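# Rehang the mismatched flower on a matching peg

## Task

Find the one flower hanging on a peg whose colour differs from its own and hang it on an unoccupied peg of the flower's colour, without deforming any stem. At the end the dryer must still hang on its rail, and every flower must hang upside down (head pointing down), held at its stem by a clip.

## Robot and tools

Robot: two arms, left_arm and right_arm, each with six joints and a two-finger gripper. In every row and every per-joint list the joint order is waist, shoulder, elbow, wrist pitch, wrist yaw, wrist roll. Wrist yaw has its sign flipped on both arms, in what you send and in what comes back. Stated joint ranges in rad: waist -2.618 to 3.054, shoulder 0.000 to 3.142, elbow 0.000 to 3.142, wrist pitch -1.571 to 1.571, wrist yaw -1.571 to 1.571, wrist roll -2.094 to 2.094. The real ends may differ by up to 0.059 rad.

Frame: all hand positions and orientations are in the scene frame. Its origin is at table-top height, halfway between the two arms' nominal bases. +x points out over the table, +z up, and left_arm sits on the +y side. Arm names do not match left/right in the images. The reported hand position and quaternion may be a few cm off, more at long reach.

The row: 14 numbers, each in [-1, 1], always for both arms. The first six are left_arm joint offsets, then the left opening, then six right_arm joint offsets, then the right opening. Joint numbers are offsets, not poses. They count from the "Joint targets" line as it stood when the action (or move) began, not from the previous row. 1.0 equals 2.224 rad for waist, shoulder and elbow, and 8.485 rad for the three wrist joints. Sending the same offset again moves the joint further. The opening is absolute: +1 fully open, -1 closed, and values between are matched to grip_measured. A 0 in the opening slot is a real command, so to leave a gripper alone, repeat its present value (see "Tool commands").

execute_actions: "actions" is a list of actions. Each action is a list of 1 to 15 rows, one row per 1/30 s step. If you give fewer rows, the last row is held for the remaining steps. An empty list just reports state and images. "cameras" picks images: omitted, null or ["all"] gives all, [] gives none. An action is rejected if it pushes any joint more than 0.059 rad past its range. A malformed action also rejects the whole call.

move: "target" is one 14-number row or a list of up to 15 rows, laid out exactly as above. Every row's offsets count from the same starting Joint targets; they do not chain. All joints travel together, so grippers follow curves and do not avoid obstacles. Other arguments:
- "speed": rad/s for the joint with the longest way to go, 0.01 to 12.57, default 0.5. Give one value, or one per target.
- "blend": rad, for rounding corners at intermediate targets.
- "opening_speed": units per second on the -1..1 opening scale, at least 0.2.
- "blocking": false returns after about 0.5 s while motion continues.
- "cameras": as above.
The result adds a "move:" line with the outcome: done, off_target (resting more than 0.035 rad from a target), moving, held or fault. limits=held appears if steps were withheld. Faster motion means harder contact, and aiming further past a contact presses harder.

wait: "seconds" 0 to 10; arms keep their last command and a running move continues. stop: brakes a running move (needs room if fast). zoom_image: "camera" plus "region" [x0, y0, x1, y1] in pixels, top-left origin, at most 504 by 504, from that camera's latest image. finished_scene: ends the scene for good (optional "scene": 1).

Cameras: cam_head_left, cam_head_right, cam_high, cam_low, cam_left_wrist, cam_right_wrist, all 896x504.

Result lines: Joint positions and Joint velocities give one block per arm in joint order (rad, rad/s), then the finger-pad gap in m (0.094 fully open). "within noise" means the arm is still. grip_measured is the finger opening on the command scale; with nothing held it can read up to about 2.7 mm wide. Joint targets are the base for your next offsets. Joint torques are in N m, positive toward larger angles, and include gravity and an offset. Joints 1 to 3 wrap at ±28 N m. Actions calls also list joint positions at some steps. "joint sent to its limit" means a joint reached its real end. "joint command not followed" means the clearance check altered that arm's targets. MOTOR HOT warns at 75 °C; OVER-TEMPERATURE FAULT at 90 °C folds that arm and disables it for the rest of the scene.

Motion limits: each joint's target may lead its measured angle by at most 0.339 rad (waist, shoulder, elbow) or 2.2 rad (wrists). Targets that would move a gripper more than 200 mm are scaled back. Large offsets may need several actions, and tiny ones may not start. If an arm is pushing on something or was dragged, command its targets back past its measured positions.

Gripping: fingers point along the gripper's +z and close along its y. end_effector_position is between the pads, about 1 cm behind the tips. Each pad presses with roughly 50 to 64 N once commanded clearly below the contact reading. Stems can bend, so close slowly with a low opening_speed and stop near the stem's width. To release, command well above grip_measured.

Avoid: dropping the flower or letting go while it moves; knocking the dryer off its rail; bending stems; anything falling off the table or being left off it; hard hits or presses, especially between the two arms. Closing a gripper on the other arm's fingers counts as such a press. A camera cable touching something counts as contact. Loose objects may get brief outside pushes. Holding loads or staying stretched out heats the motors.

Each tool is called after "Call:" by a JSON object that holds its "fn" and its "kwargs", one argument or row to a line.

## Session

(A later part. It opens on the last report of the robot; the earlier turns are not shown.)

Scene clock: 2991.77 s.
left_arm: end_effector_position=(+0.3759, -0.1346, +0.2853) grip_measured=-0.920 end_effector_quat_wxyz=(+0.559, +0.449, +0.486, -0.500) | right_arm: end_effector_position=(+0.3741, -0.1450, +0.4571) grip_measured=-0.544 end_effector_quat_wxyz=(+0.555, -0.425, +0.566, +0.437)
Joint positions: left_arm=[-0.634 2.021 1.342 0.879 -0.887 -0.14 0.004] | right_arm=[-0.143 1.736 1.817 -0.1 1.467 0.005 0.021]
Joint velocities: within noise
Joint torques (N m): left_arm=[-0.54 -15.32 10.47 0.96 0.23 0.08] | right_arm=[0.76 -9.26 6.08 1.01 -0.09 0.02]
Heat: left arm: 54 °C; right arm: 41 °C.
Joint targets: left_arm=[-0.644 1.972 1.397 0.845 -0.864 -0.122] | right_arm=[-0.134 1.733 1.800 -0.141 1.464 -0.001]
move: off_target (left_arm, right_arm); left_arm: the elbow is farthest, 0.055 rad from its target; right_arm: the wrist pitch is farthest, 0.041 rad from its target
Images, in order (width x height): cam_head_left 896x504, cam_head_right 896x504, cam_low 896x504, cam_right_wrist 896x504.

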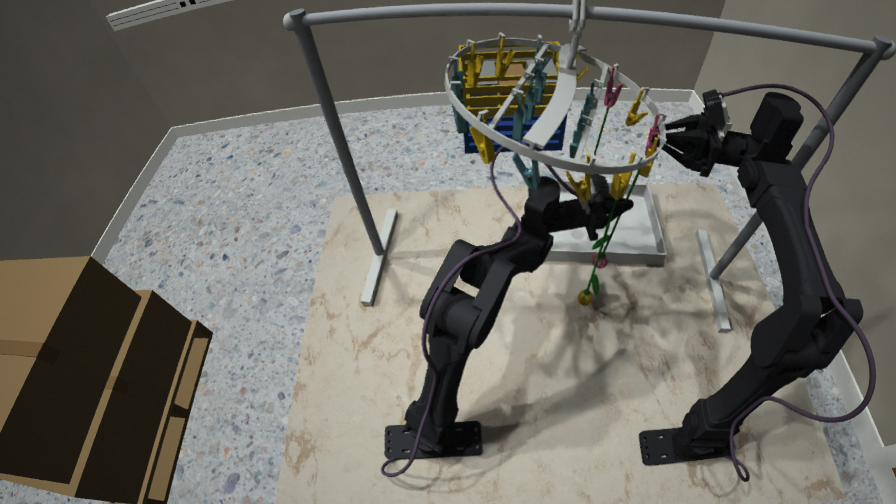

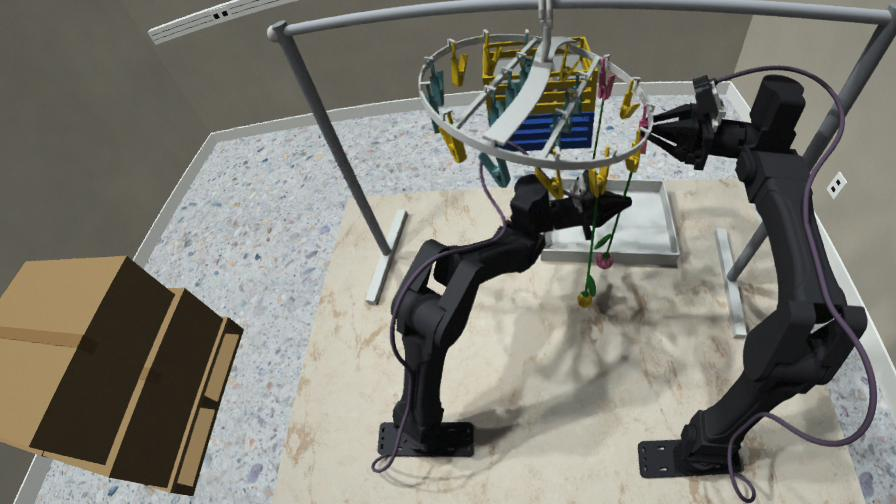

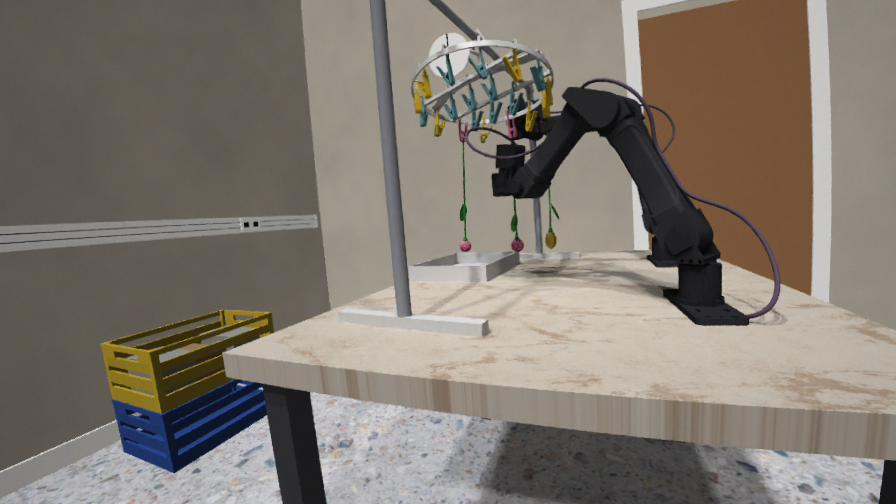

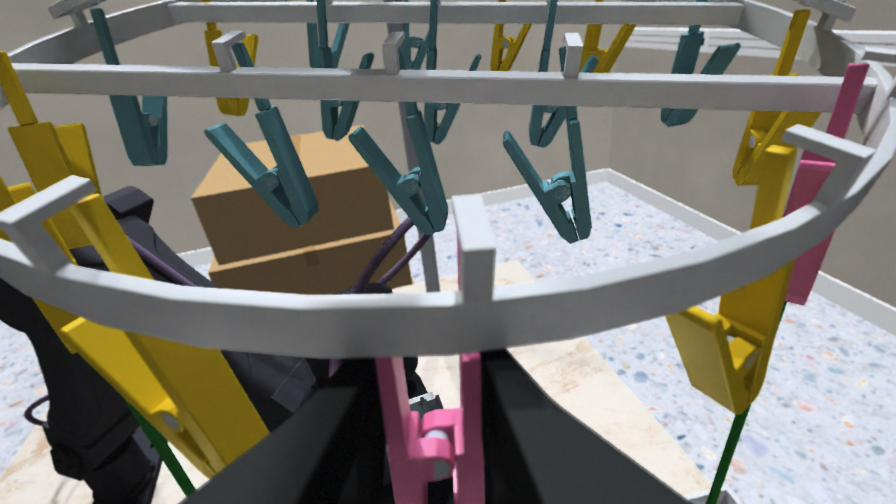

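Call:
{"fn": "move", "kwargs": {
  "target": [-0.00495, -0.0045, 0, -0.00118, 0, 0, -0.97, 0, 0, 0, 0, 0, 0, -0.58],
  "speed": 0.1,
  "cameras": ["cam_low", "cam_right_wrist", "cam_head_right"]
}}

Call:
{"fn": "zoom_image", "kwargs": {
  "camera": "cam_low",
  "region": [495, 115, 530, 155]
}}

Call:
{"fn": "zoom_image", "kwargs": {
  "camera": "cam_right_wrist",
  "region": [400, 424, 500, 504]
}}

Scene clock: 3050.93 s.
left_arm: end_effector_position=(+0.3679, -0.1403, +0.2882) grip_measured=-0.920 end_effector_quat_wxyz=(+0.554, +0.453, +0.483, -0.505) | right_arm: end_effector_position=(+0.3741, -0.1450, +0.4571) grip_measured=-0.544 end_effector_quat_wxyz=(+0.555, -0.425, +0.566, +0.437)
Joint positions: left_arm=[-0.651 2.012 1.342 0.868 -0.887 -0.14 0.004] | right_arm=[-0.143 1.736 1.817 -0.1 1.467 0.005 0.021]
Joint velocities: within noise
Joint torques (N m): left_arm=[-0.79 -15.43 10.52 0.97 0.22 0.12] | right_arm=[0.75 -9.28 6.08 1.01 -0.09 0.02]
Heat: left arm: 67 °C; right arm: 41 °C.
Joint targets: left_arm=[-0.655 1.962 1.397 0.835 -0.864 -0.122] | right_arm=[-0.134 1.733 1.800 -0.141 1.464 -0.001]
move: off_target (left_arm, right_arm); left_arm: the elbow is farthest, 0.055 rad from its target; right_arm: the wrist pitch is farthest, 0.041 rad from its target
Images, in order (width x height): cam_head_right 896x504, cam_low 896x504, cam_right_wrist 896x504.

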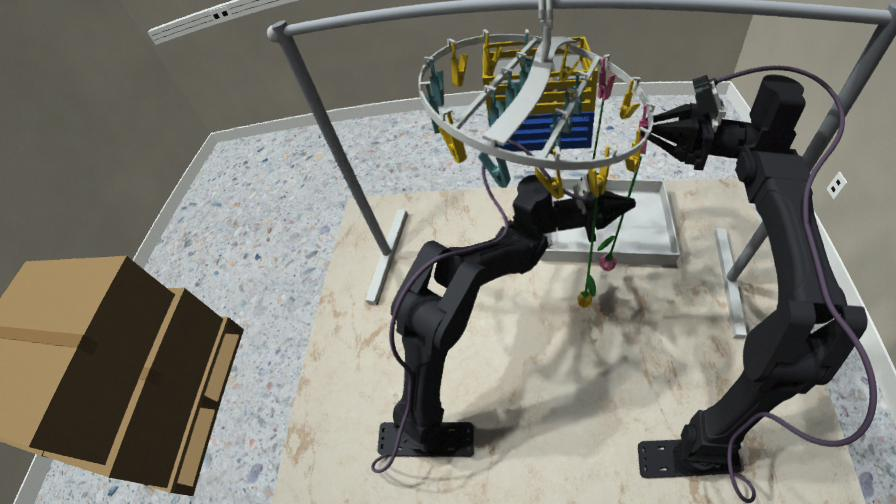

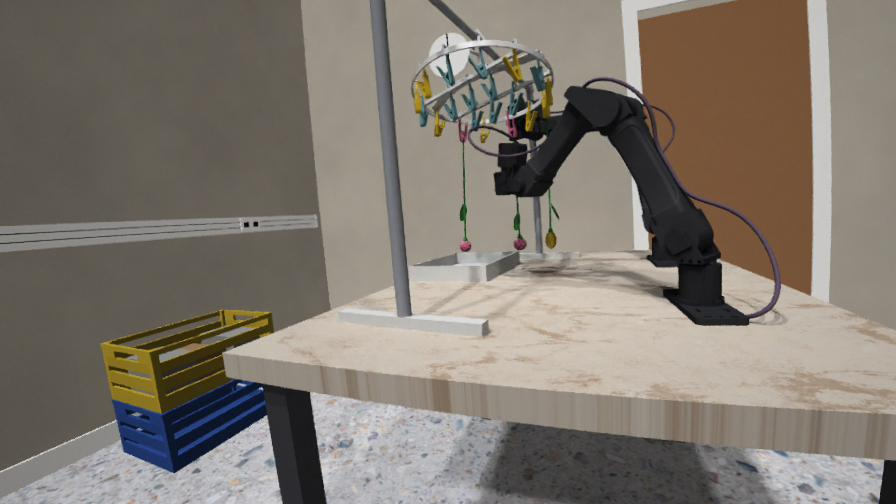

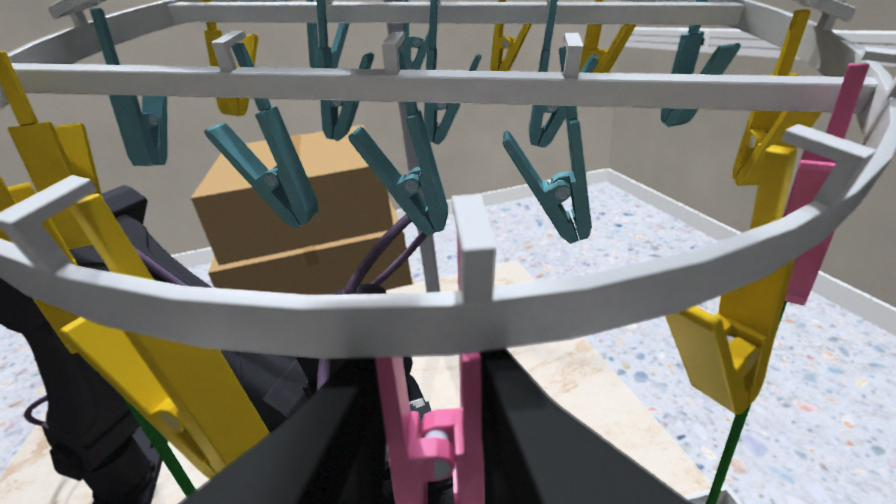

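Scaled by 12.600 from the camera's 896x504 image, which has a finer 1280x720 frame.

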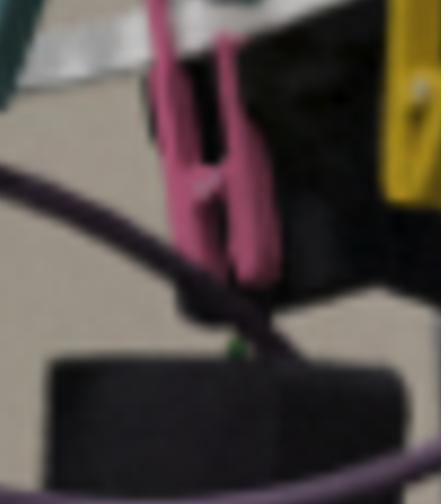

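Scaled by 5.040 from the camera's 896x504 image, which has a finer 1280x720 frame.

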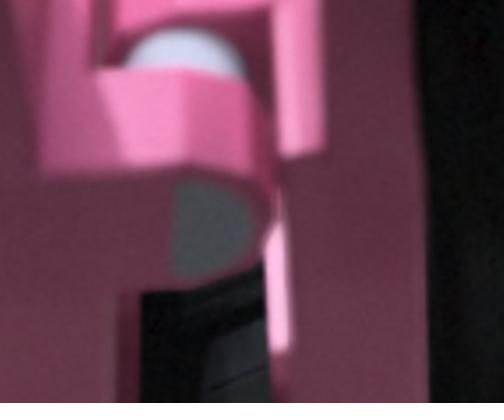

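Call:
{"fn": "move", "kwargs": {
  "target": [0, -0.0027, 0.0045, -0.00189, 0.00118, 0, -0.97, 0, 0, 0, 0, 0, 0, -0.58],
  "speed": 0.1,
  "cameras": ["cam_low", "cam_right_wrist", "cam_head_right"]
}}

Call:
{"fn": "zoom_image", "kwargs": {
  "camera": "cam_low",
  "region": [495, 115, 530, 155]
}}

Call:
{"fn": "zoom_image", "kwargs": {
  "camera": "cam_right_wrist",
  "region": [400, 424, 500, 504]
}}

Scene clock: 3087.70 s.
left_arm: end_effector_position=(+0.3677, -0.1419, +0.2926) grip_measured=-0.920 end_effector_quat_wxyz=(+0.555, +0.451, +0.484, -0.504) | right_arm: end_effector_position=(+0.3741, -0.1450, +0.4571) grip_measured=-0.544 end_effector_quat_wxyz=(+0.555, -0.425, +0.566, +0.437)
Joint positions: left_arm=[-0.656 2.006 1.351 0.853 -0.878 -0.14 0.004] | right_arm=[-0.143 1.736 1.817 -0.1 1.467 0.005 0.021]
Joint velocities: within noise
Joint torques (N m): left_arm=[-0.51 -15.51 10.44 1.02 0.27 0.16] | right_arm=[0.75 -9.28 6.08 1.01 -0.09 0.02]
Heat: left arm: 57 °C; right arm: 41 °C.
Joint targets: left_arm=[-0.655 1.956 1.407 0.819 -0.854 -0.122] | right_arm=[-0.134 1.733 1.800 -0.141 1.464 -0.001]
move: off_target (left_arm, right_arm); left_arm: the elbow is farthest, 0.056 rad from its target; right_arm: the wrist pitch is farthest, 0.041 rad from its target
Images, in order (width x height): cam_head_right 896x504, cam_low 896x504, cam_right_wrist 896x504.

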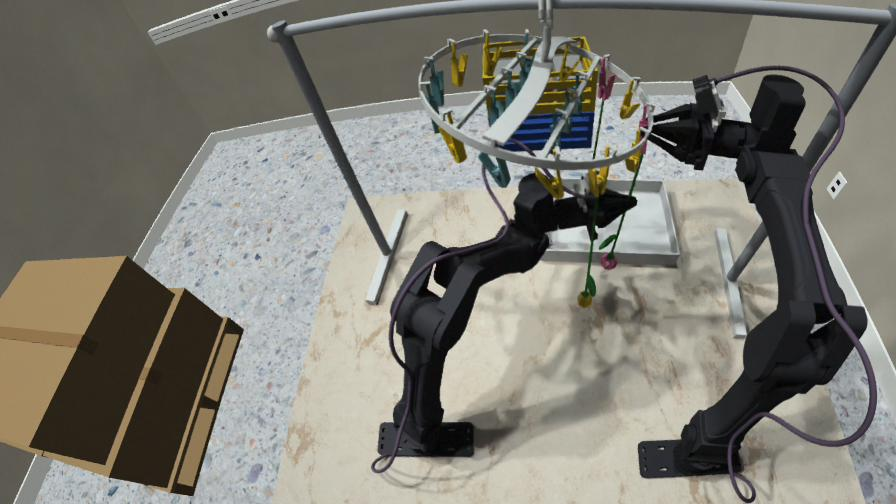

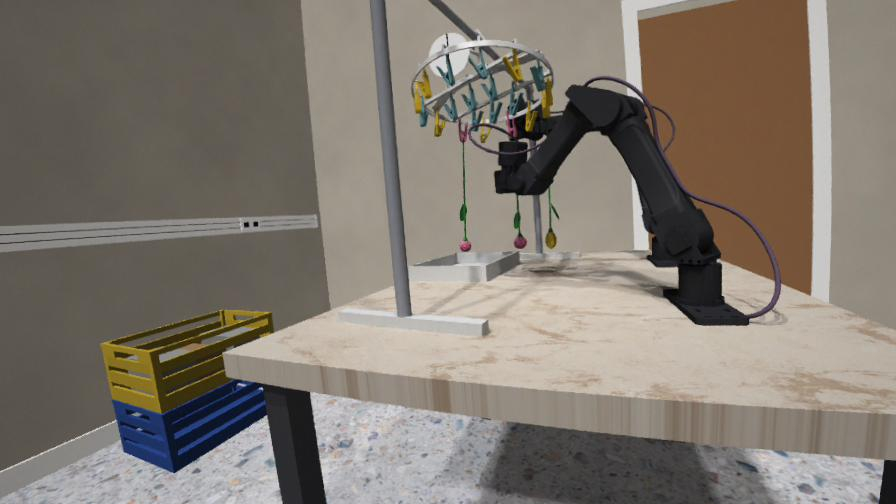

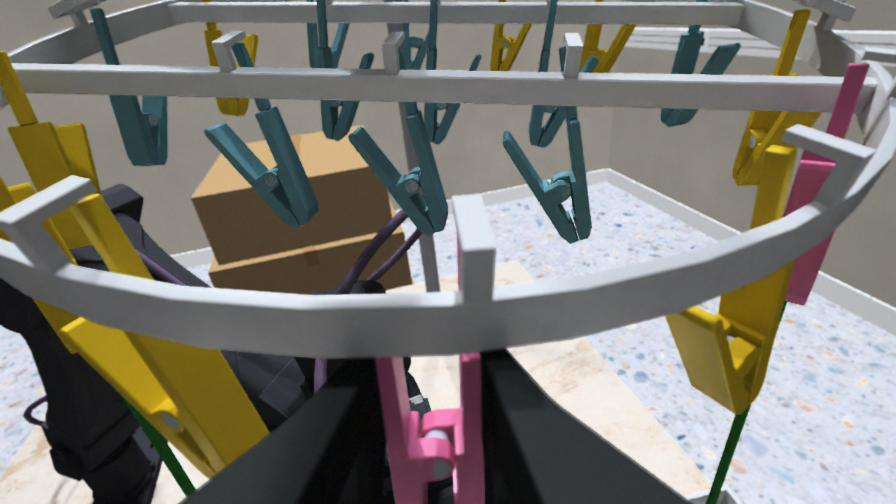

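Scaled by 12.600 from the camera's 896x504 image, which has a finer 1280x720 frame.

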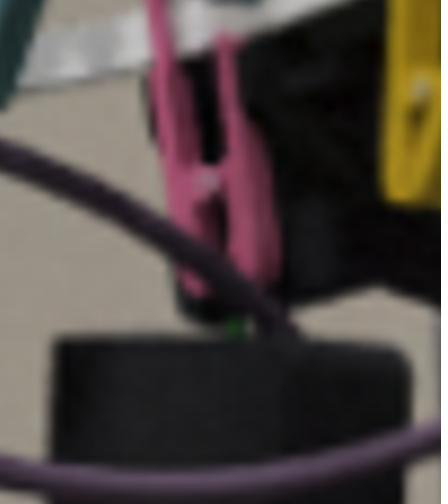

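Scaled by 5.040 from the camera's 896x504 image, which has a finer 1280x720 frame.

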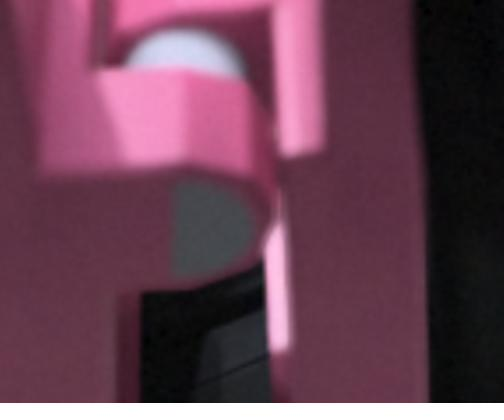

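Call:
{"fn": "zoom_image", "kwargs": {
  "camera": "cam_head_right",
  "region": [600, 90, 680, 210]
}}

Scaled by 4.200 from the camera's 896x504 image, which has a finer 1280x720 frame.

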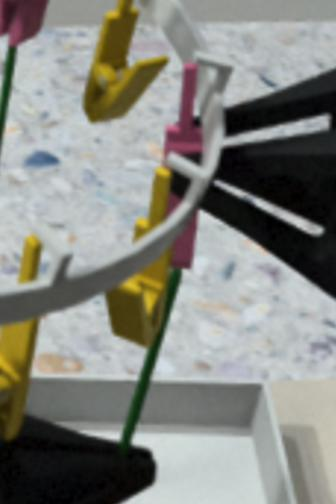

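Call:
{"fn": "move", "kwargs": {
  "target": [0, -0.0036, 0.0063, -0.0026, 0.00094, 0, -0.97, 0, 0, 0, 0, 0, 0, -0.58],
  "speed": 0.1,
  "cameras": ["cam_low", "cam_right_wrist", "cam_head_right"]
}}

Call:
{"fn": "zoom_image", "kwargs": {
  "camera": "cam_low",
  "region": [495, 115, 530, 155]
}}

Call:
{"fn": "zoom_image", "kwargs": {
  "camera": "cam_right_wrist",
  "region": [400, 424, 500, 504]
}}

Call:
{"fn": "zoom_image", "kwargs": {
  "camera": "cam_head_right",
  "region": [620, 110, 670, 190]
}}

Scene clock: 3129.63 s.
left_arm: end_effector_position=(+0.3696, -0.1420, +0.2994) grip_measured=-0.920 end_effector_quat_wxyz=(+0.558, +0.448, +0.485, -0.502) | right_arm: end_effector_position=(+0.3741, -0.1450, +0.4571) grip_measured=-0.544 end_effector_quat_wxyz=(+0.555, -0.425, +0.566, +0.437)
Joint positions: left_arm=[-0.656 1.998 1.366 0.831 -0.869 -0.14 0.004] | right_arm=[-0.143 1.736 1.817 -0.1 1.467 0.005 0.021]
Joint velocities: within noise
Joint torques (N m): left_arm=[-0.59 -15.35 10.33 0.99 0.22 0.07] | right_arm=[0.75 -9.28 6.08 1.01 -0.09 0.02]
Heat: left arm: 59 °C; right arm: 41 °C.
Joint targets: left_arm=[-0.655 1.948 1.421 0.797 -0.846 -0.122] | right_arm=[-0.134 1.733 1.800 -0.141 1.464 -0.001]
move: off_target (left_arm, right_arm); left_arm: the elbow is farthest, 0.055 rad from its target; right_arm: the wrist pitch is farthest, 0.041 rad from its target
Images, in order (width x height): cam_head_right 896x504, cam_low 896x504, cam_right_wrist 896x504.

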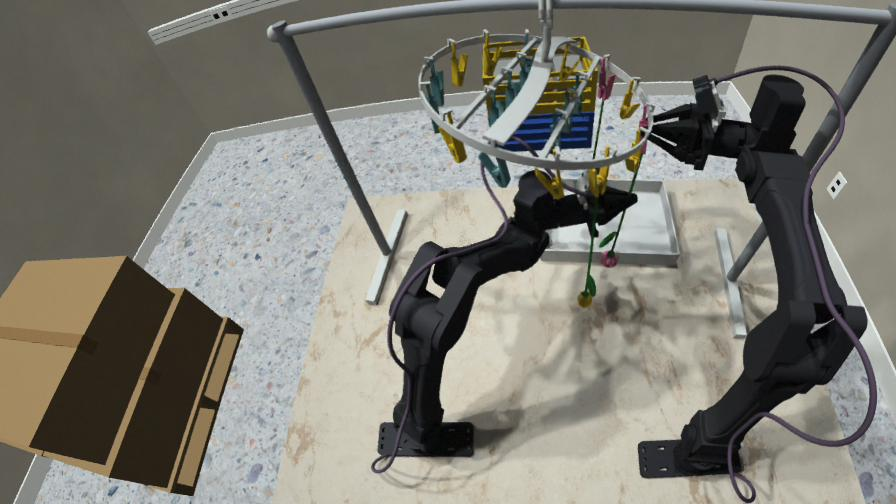

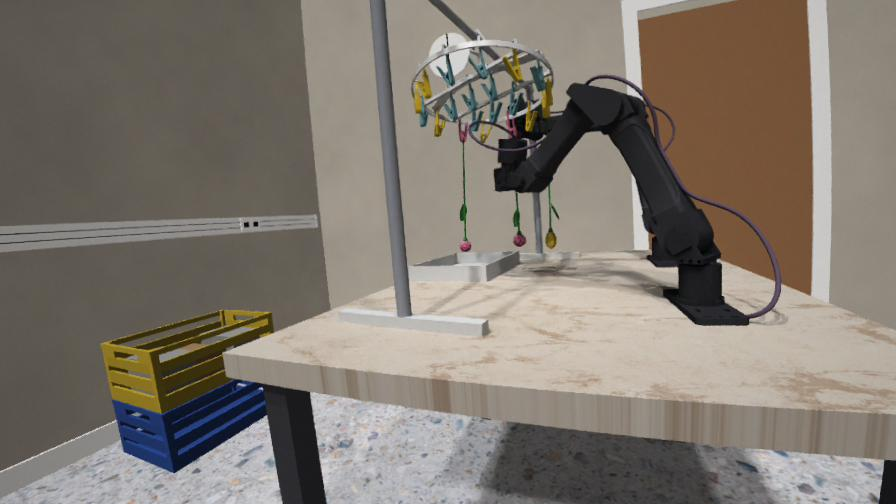

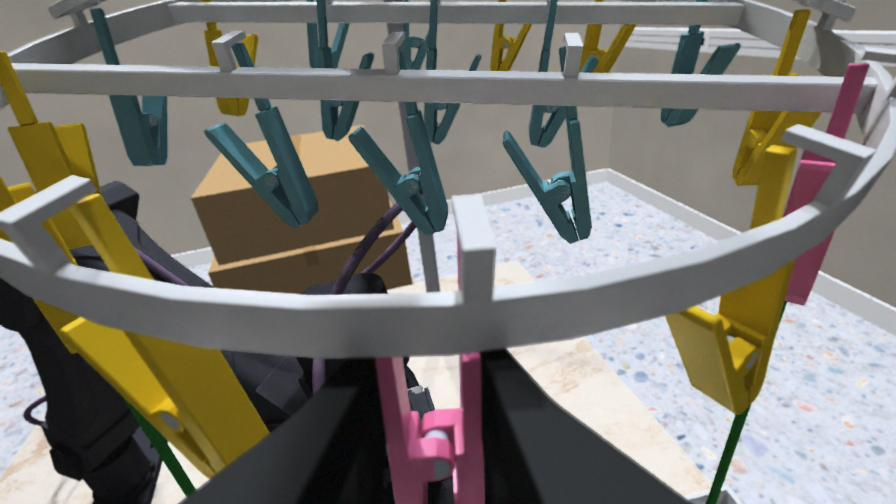

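Scaled by 12.600 from the camera's 896x504 image, which has a finer 1280x720 frame.

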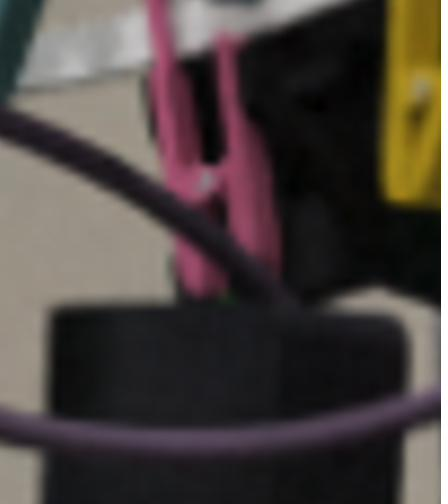

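Scaled by 5.040 from the camera's 896x504 image, which has a finer 1280x720 frame.

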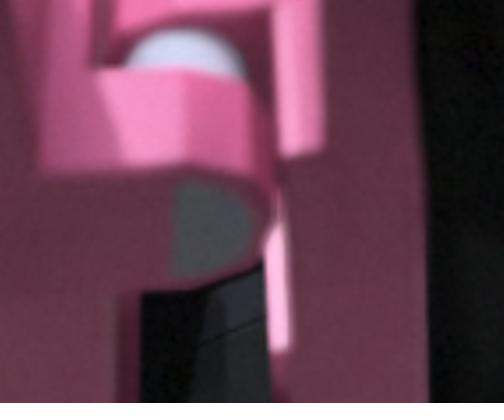

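Scaled by 6.300 from the camera's 896x504 image, which has a finer 1280x720 frame.

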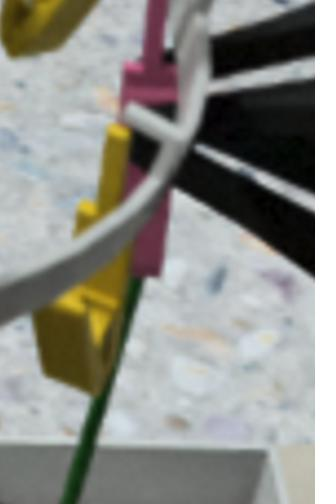

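Call:
{"fn": "move", "kwargs": {
  "target": [0, -0.003, 0.005, -0.002, 0, 0, -0.97, 0, 0, 0, 0, 0, 0, -0.58],
  "speed": 0.1,
  "cameras": ["cam_low", "cam_right_wrist", "cam_head_right", "cam_head_left"]
}}

Call:
{"fn": "zoom_image", "kwargs": {
  "camera": "cam_low",
  "region": [495, 115, 530, 155]
}}

Call:
{"fn": "zoom_image", "kwargs": {
  "camera": "cam_right_wrist",
  "region": [400, 424, 500, 504]
}}

Call:
{"fn": "zoom_image", "kwargs": {
  "camera": "cam_head_right",
  "region": [620, 110, 670, 190]
}}

Scene clock: 3156.90 s.
left_arm: end_effector_position=(+0.3701, -0.1423, +0.2996) grip_measured=-0.920 end_effector_quat_wxyz=(+0.554, +0.447, +0.490, -0.503) | right_arm: end_effector_position=(+0.3741, -0.1450, +0.4571) grip_measured=-0.544 end_effector_quat_wxyz=(+0.555, -0.425, +0.566, +0.437)
Joint positions: left_arm=[-0.656 1.995 1.372 0.81 -0.869 -0.14 0.004] | right_arm=[-0.143 1.736 1.817 -0.1 1.467 0.005 0.021]
Joint velocities: within noise
Joint torques (N m): left_arm=[-0.43 -15.65 10.92 1.01 0.28 0.12] | right_arm=[0.75 -9.28 6.08 1.01 -0.09 0.02]
Heat: left arm: 72 °C; right arm: 41 °C.
Joint targets: left_arm=[-0.655 1.941 1.433 0.780 -0.846 -0.122] | right_arm=[-0.134 1.733 1.800 -0.141 1.464 -0.001]
move: off_target (left_arm, right_arm); left_arm: the elbow is farthest, 0.060 rad from its target; right_arm: the wrist pitch is farthest, 0.041 rad from its target
Images, in order (width x height): cam_head_left 896x504, cam_head_right 896x504, cam_low 896x504, cam_right_wrist 896x504.

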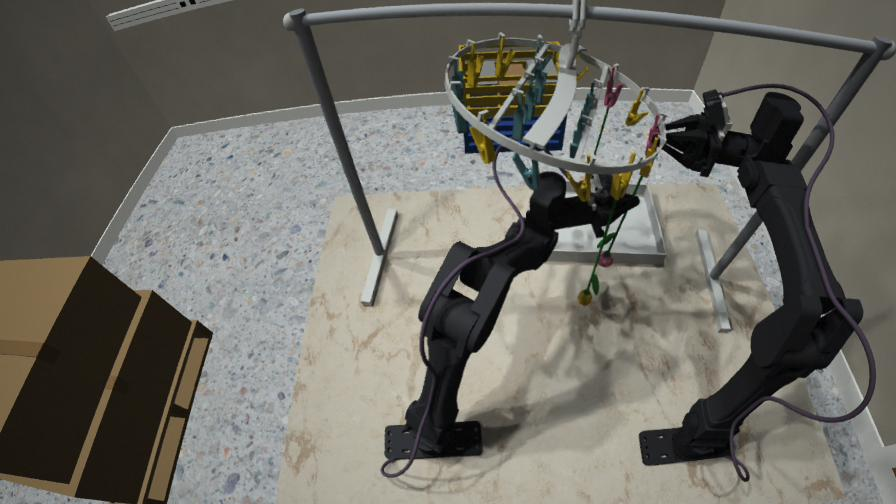

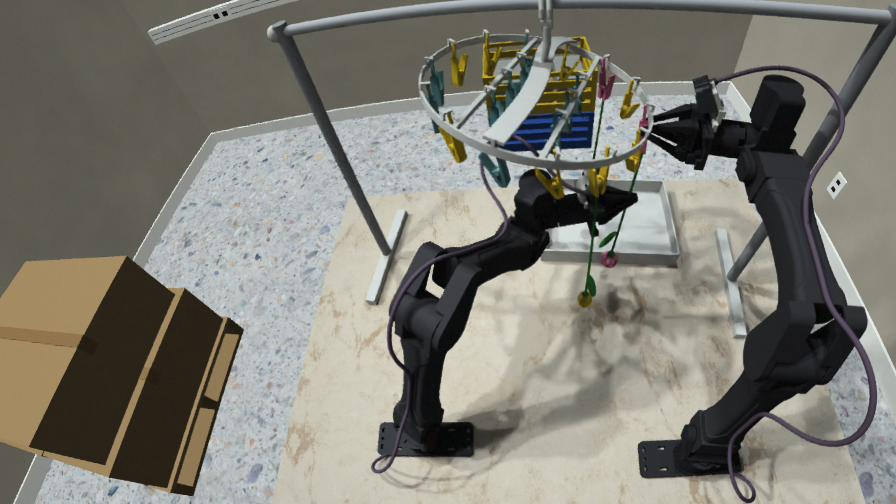

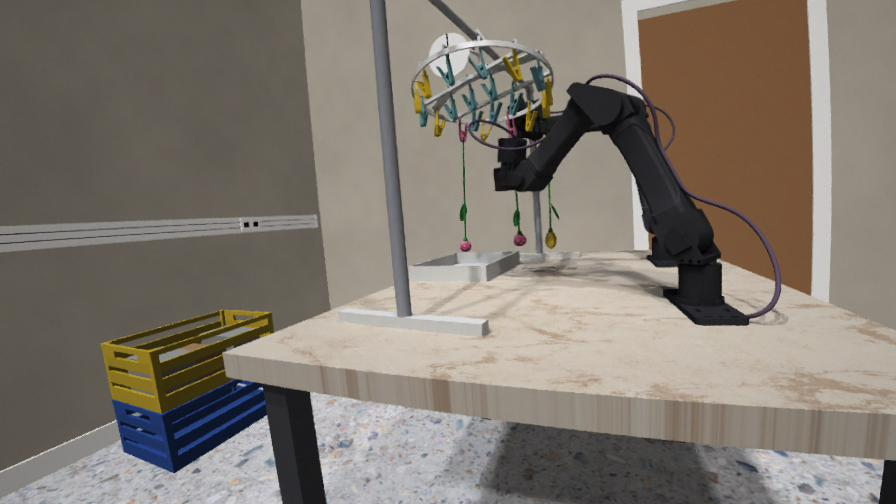

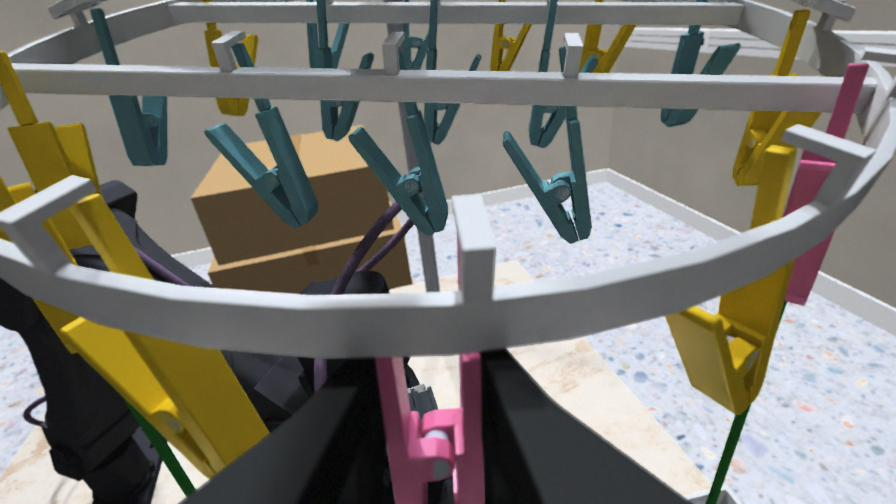

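Scaled by 12.600 from the camera's 896x504 image, which has a finer 1280x720 frame.

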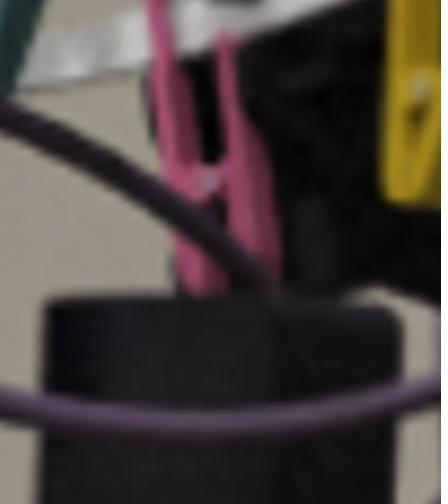

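Scaled by 5.040 from the camera's 896x504 image, which has a finer 1280x720 frame.

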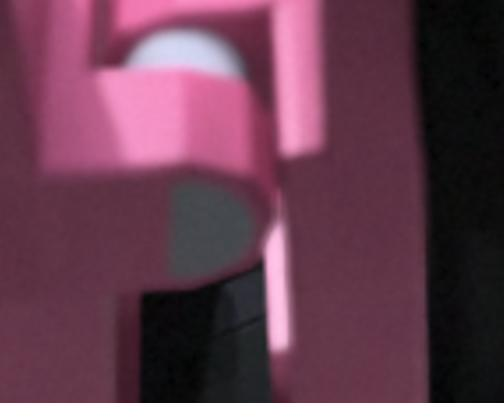

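Scaled by 6.300 from the camera's 896x504 image, which has a finer 1280x720 frame.

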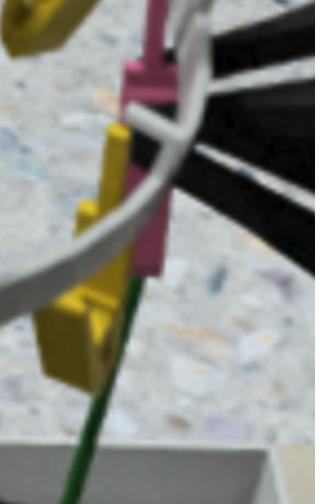

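Call:
{"fn": "move", "kwargs": {
  "target": [0, -0.0045, -0.009, 0, 0, 0, -0.97, 0, 0, 0, 0, 0, 0, -0.58],
  "speed": 0.1,
  "cameras": ["cam_low", "cam_right_wrist", "cam_head_right", "cam_head_left"]
}}

Call:
{"fn": "zoom_image", "kwargs": {
  "camera": "cam_low",
  "region": [495, 115, 530, 155]
}}

Call:
{"fn": "zoom_image", "kwargs": {
  "camera": "cam_head_left",
  "region": [630, 110, 680, 190]
}}

Call:
{"fn": "zoom_image", "kwargs": {
  "camera": "cam_head_right",
  "region": [620, 110, 670, 190]
}}

Scene clock: 3182.03 s.
left_arm: end_effector_position=(+0.3698, -0.1421, +0.3007) grip_measured=-0.920 end_effector_quat_wxyz=(+0.553, +0.447, +0.491, -0.503) | right_arm: end_effector_position=(+0.3743, -0.1456, +0.4571) grip_measured=-0.544 end_effector_quat_wxyz=(+0.555, -0.425, +0.566, +0.437)
Joint positions: left_arm=[-0.656 1.99 1.374 0.799 -0.869 -0.139 0.004] | right_arm=[-0.144 1.736 1.817 -0.1 1.467 0.005 0.021]
Joint velocities: within noise
Joint torques (N m): left_arm=[-0.44 -16.38 9.16 1.06 0.23 0.12] | right_arm=[0.75 -9.26 6.08 1.01 -0.09 0.02]
Heat: left arm: 64 °C; right arm: 41 °C.
Joint targets: left_arm=[-0.655 1.931 1.413 0.780 -0.846 -0.122] | right_arm=[-0.134 1.733 1.800 -0.141 1.464 -0.001]
move: off_target (left_arm, right_arm); left_arm: the shoulder is farthest, 0.059 rad from its target; right_arm: the wrist pitch is farthest, 0.041 rad from its target
Images, in order (width x height): cam_head_left 896x504, cam_head_right 896x504, cam_low 896x504, cam_right_wrist 896x504.

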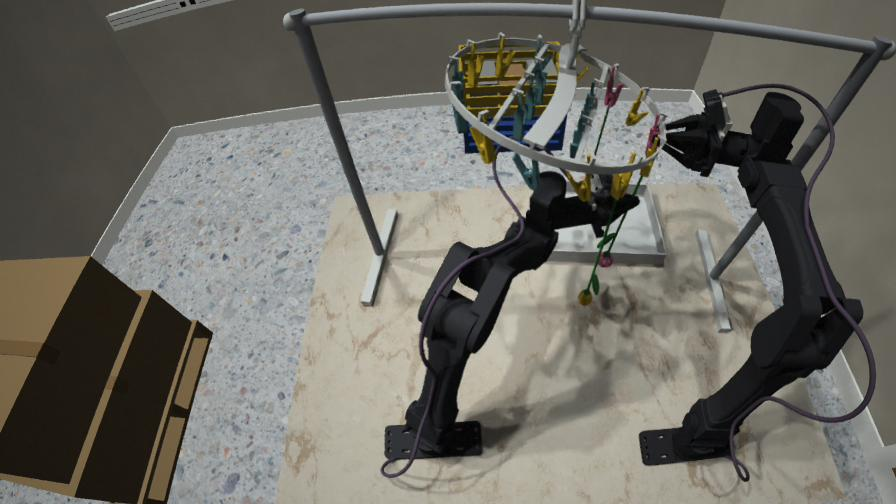

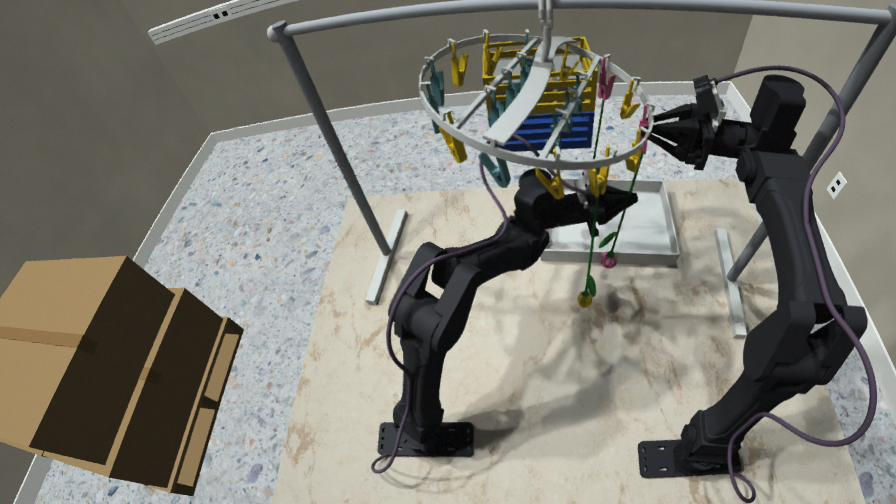

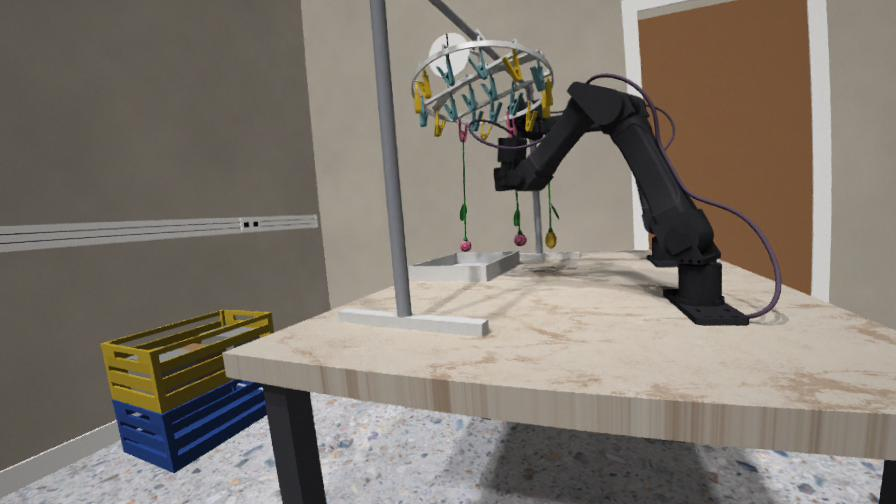

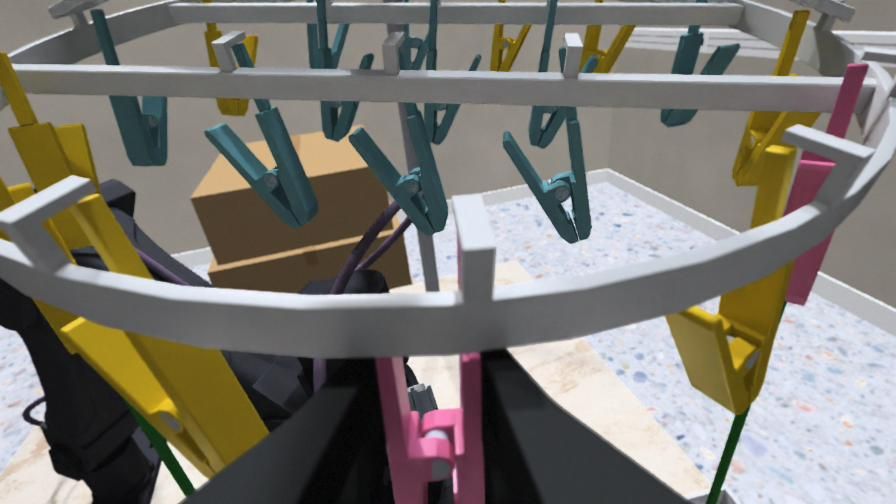

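Scaled by 12.600 from the camera's 896x504 image, which has a finer 1280x720 frame.

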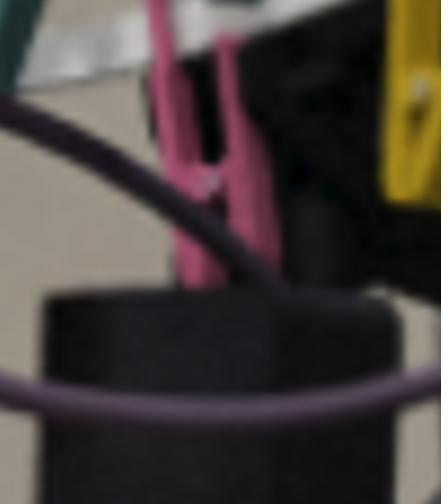

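Scaled by 6.300 from the camera's 896x504 image, which has a finer 1280x720 frame.

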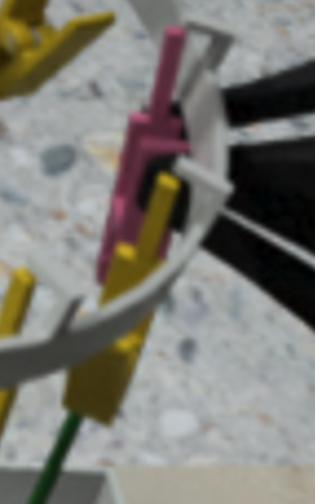

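Scaled by 6.300 from the camera's 896x504 image, which has a finer 1280x720 frame.

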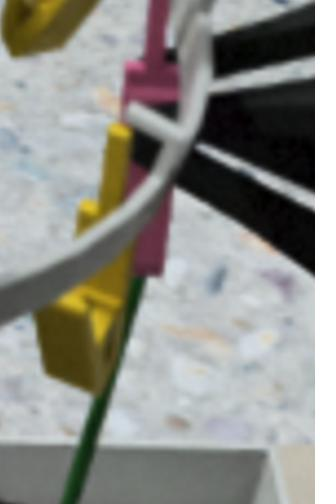

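Call:
{"fn": "zoom_image", "kwargs": {
  "camera": "cam_right_wrist",
  "region": [400, 424, 500, 504]
}}

Scaled by 5.040 from the camera's 896x504 image, which has a finer 1280x720 frame.

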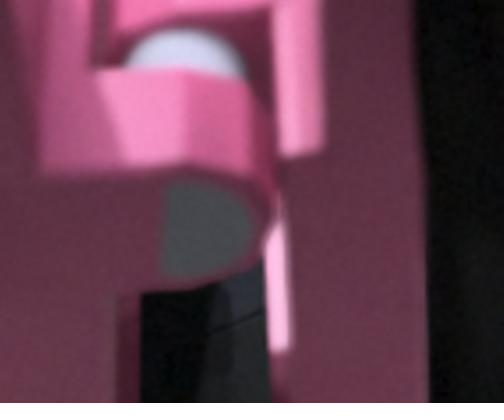

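Call:
{"fn": "zoom_image", "kwargs": {
  "camera": "cam_low",
  "region": [506, 126, 520, 140]
}}

Call:
{"fn": "zoom_image", "kwargs": {
  "camera": "cam_head_right",
  "region": [632, 128, 656, 164]
}}

Scaled by 36.000 from the camera's 896x504 image, which has a finer 1280x720 frame.

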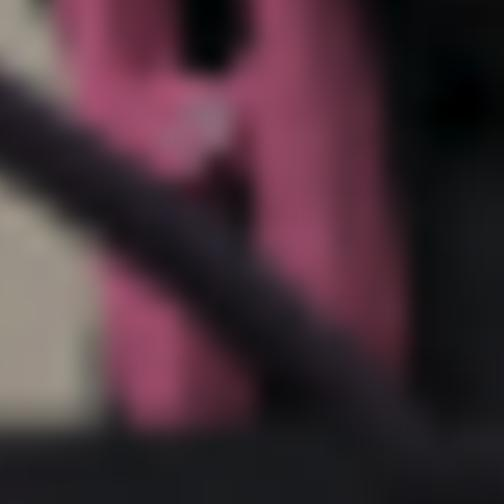

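Scaled by 14.000 from the camera's 896x504 image, which has a finer 1280x720 frame.

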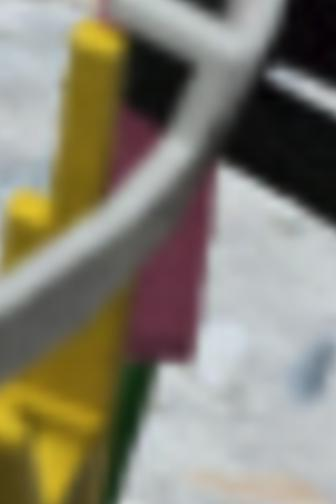

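Call:
{"fn": "wait", "kwargs": {
  "seconds": 0,
  "cameras": ["cam_left_wrist", "cam_high", "cam_low"]
}}

Scene clock: 3252.77 s.
left_arm: end_effector_position=(+0.3698, -0.1421, +0.3007) grip_measured=-0.920 end_effector_quat_wxyz=(+0.553, +0.447, +0.491, -0.503) | right_arm: end_effector_position=(+0.3743, -0.1456, +0.4571) grip_measured=-0.544 end_effector_quat_wxyz=(+0.555, -0.425, +0.566, +0.437)
Joint positions: left_arm=[-0.656 1.99 1.374 0.799 -0.869 -0.139 0.004] | right_arm=[-0.144 1.736 1.817 -0.1 1.467 0.005 0.021]
Joint velocities: within noise
Joint torques (N m): left_arm=[-0.51 -16.29 9.28 1.14 0.19 0.11] | right_arm=[0.75 -9.26 6.08 1.01 -0.09 0.02]
Heat: left arm: 65 °C; right arm: 41 °C.
Joint targets: left_arm=[-0.655 1.931 1.413 0.780 -0.846 -0.122] | right_arm=[-0.134 1.733 1.800 -0.141 1.464 -0.001]
Tool commands: left_gripper/opening=-0.97 right_gripper/opening=-0.58
Images, in order (width x height): cam_high 896x504, cam_low 896x504, cam_left_wrist 896x504.

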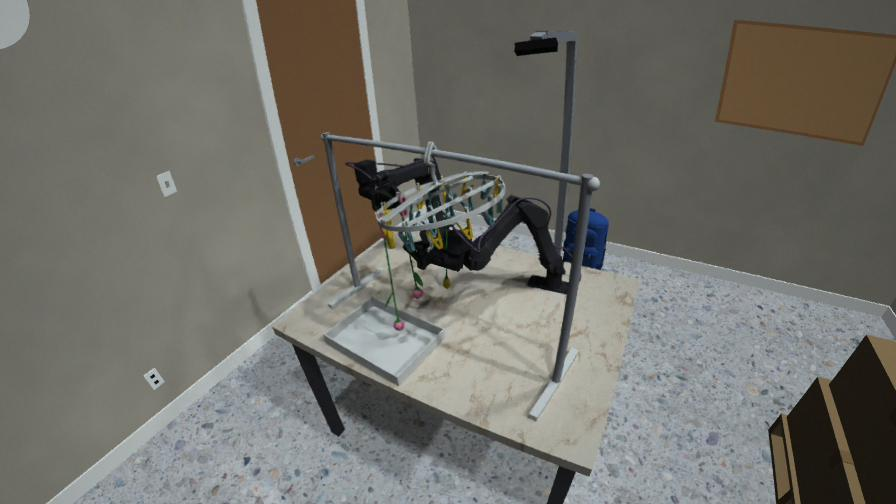

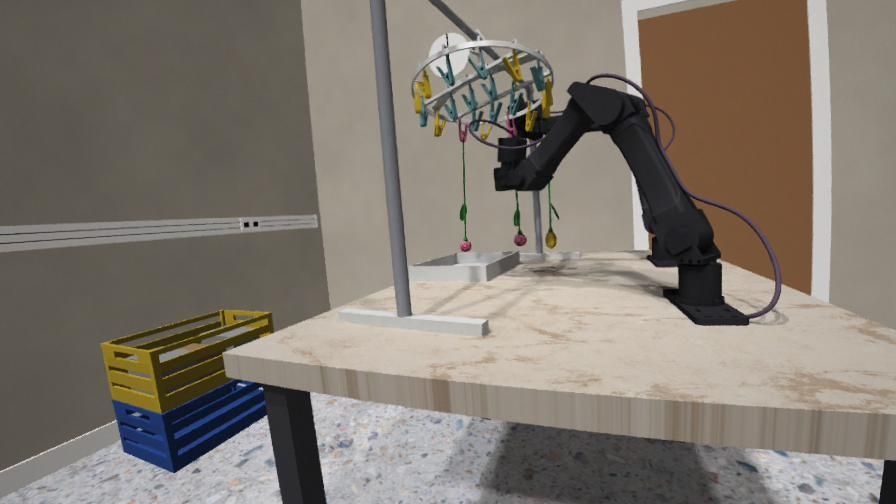

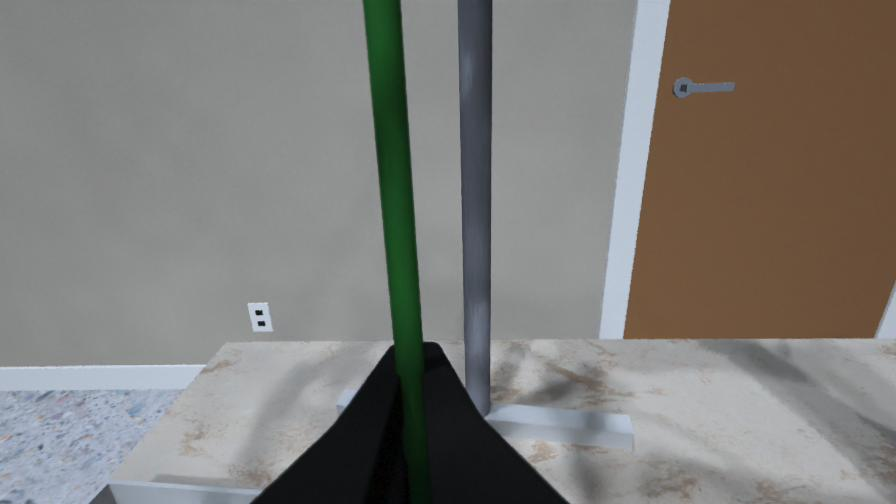

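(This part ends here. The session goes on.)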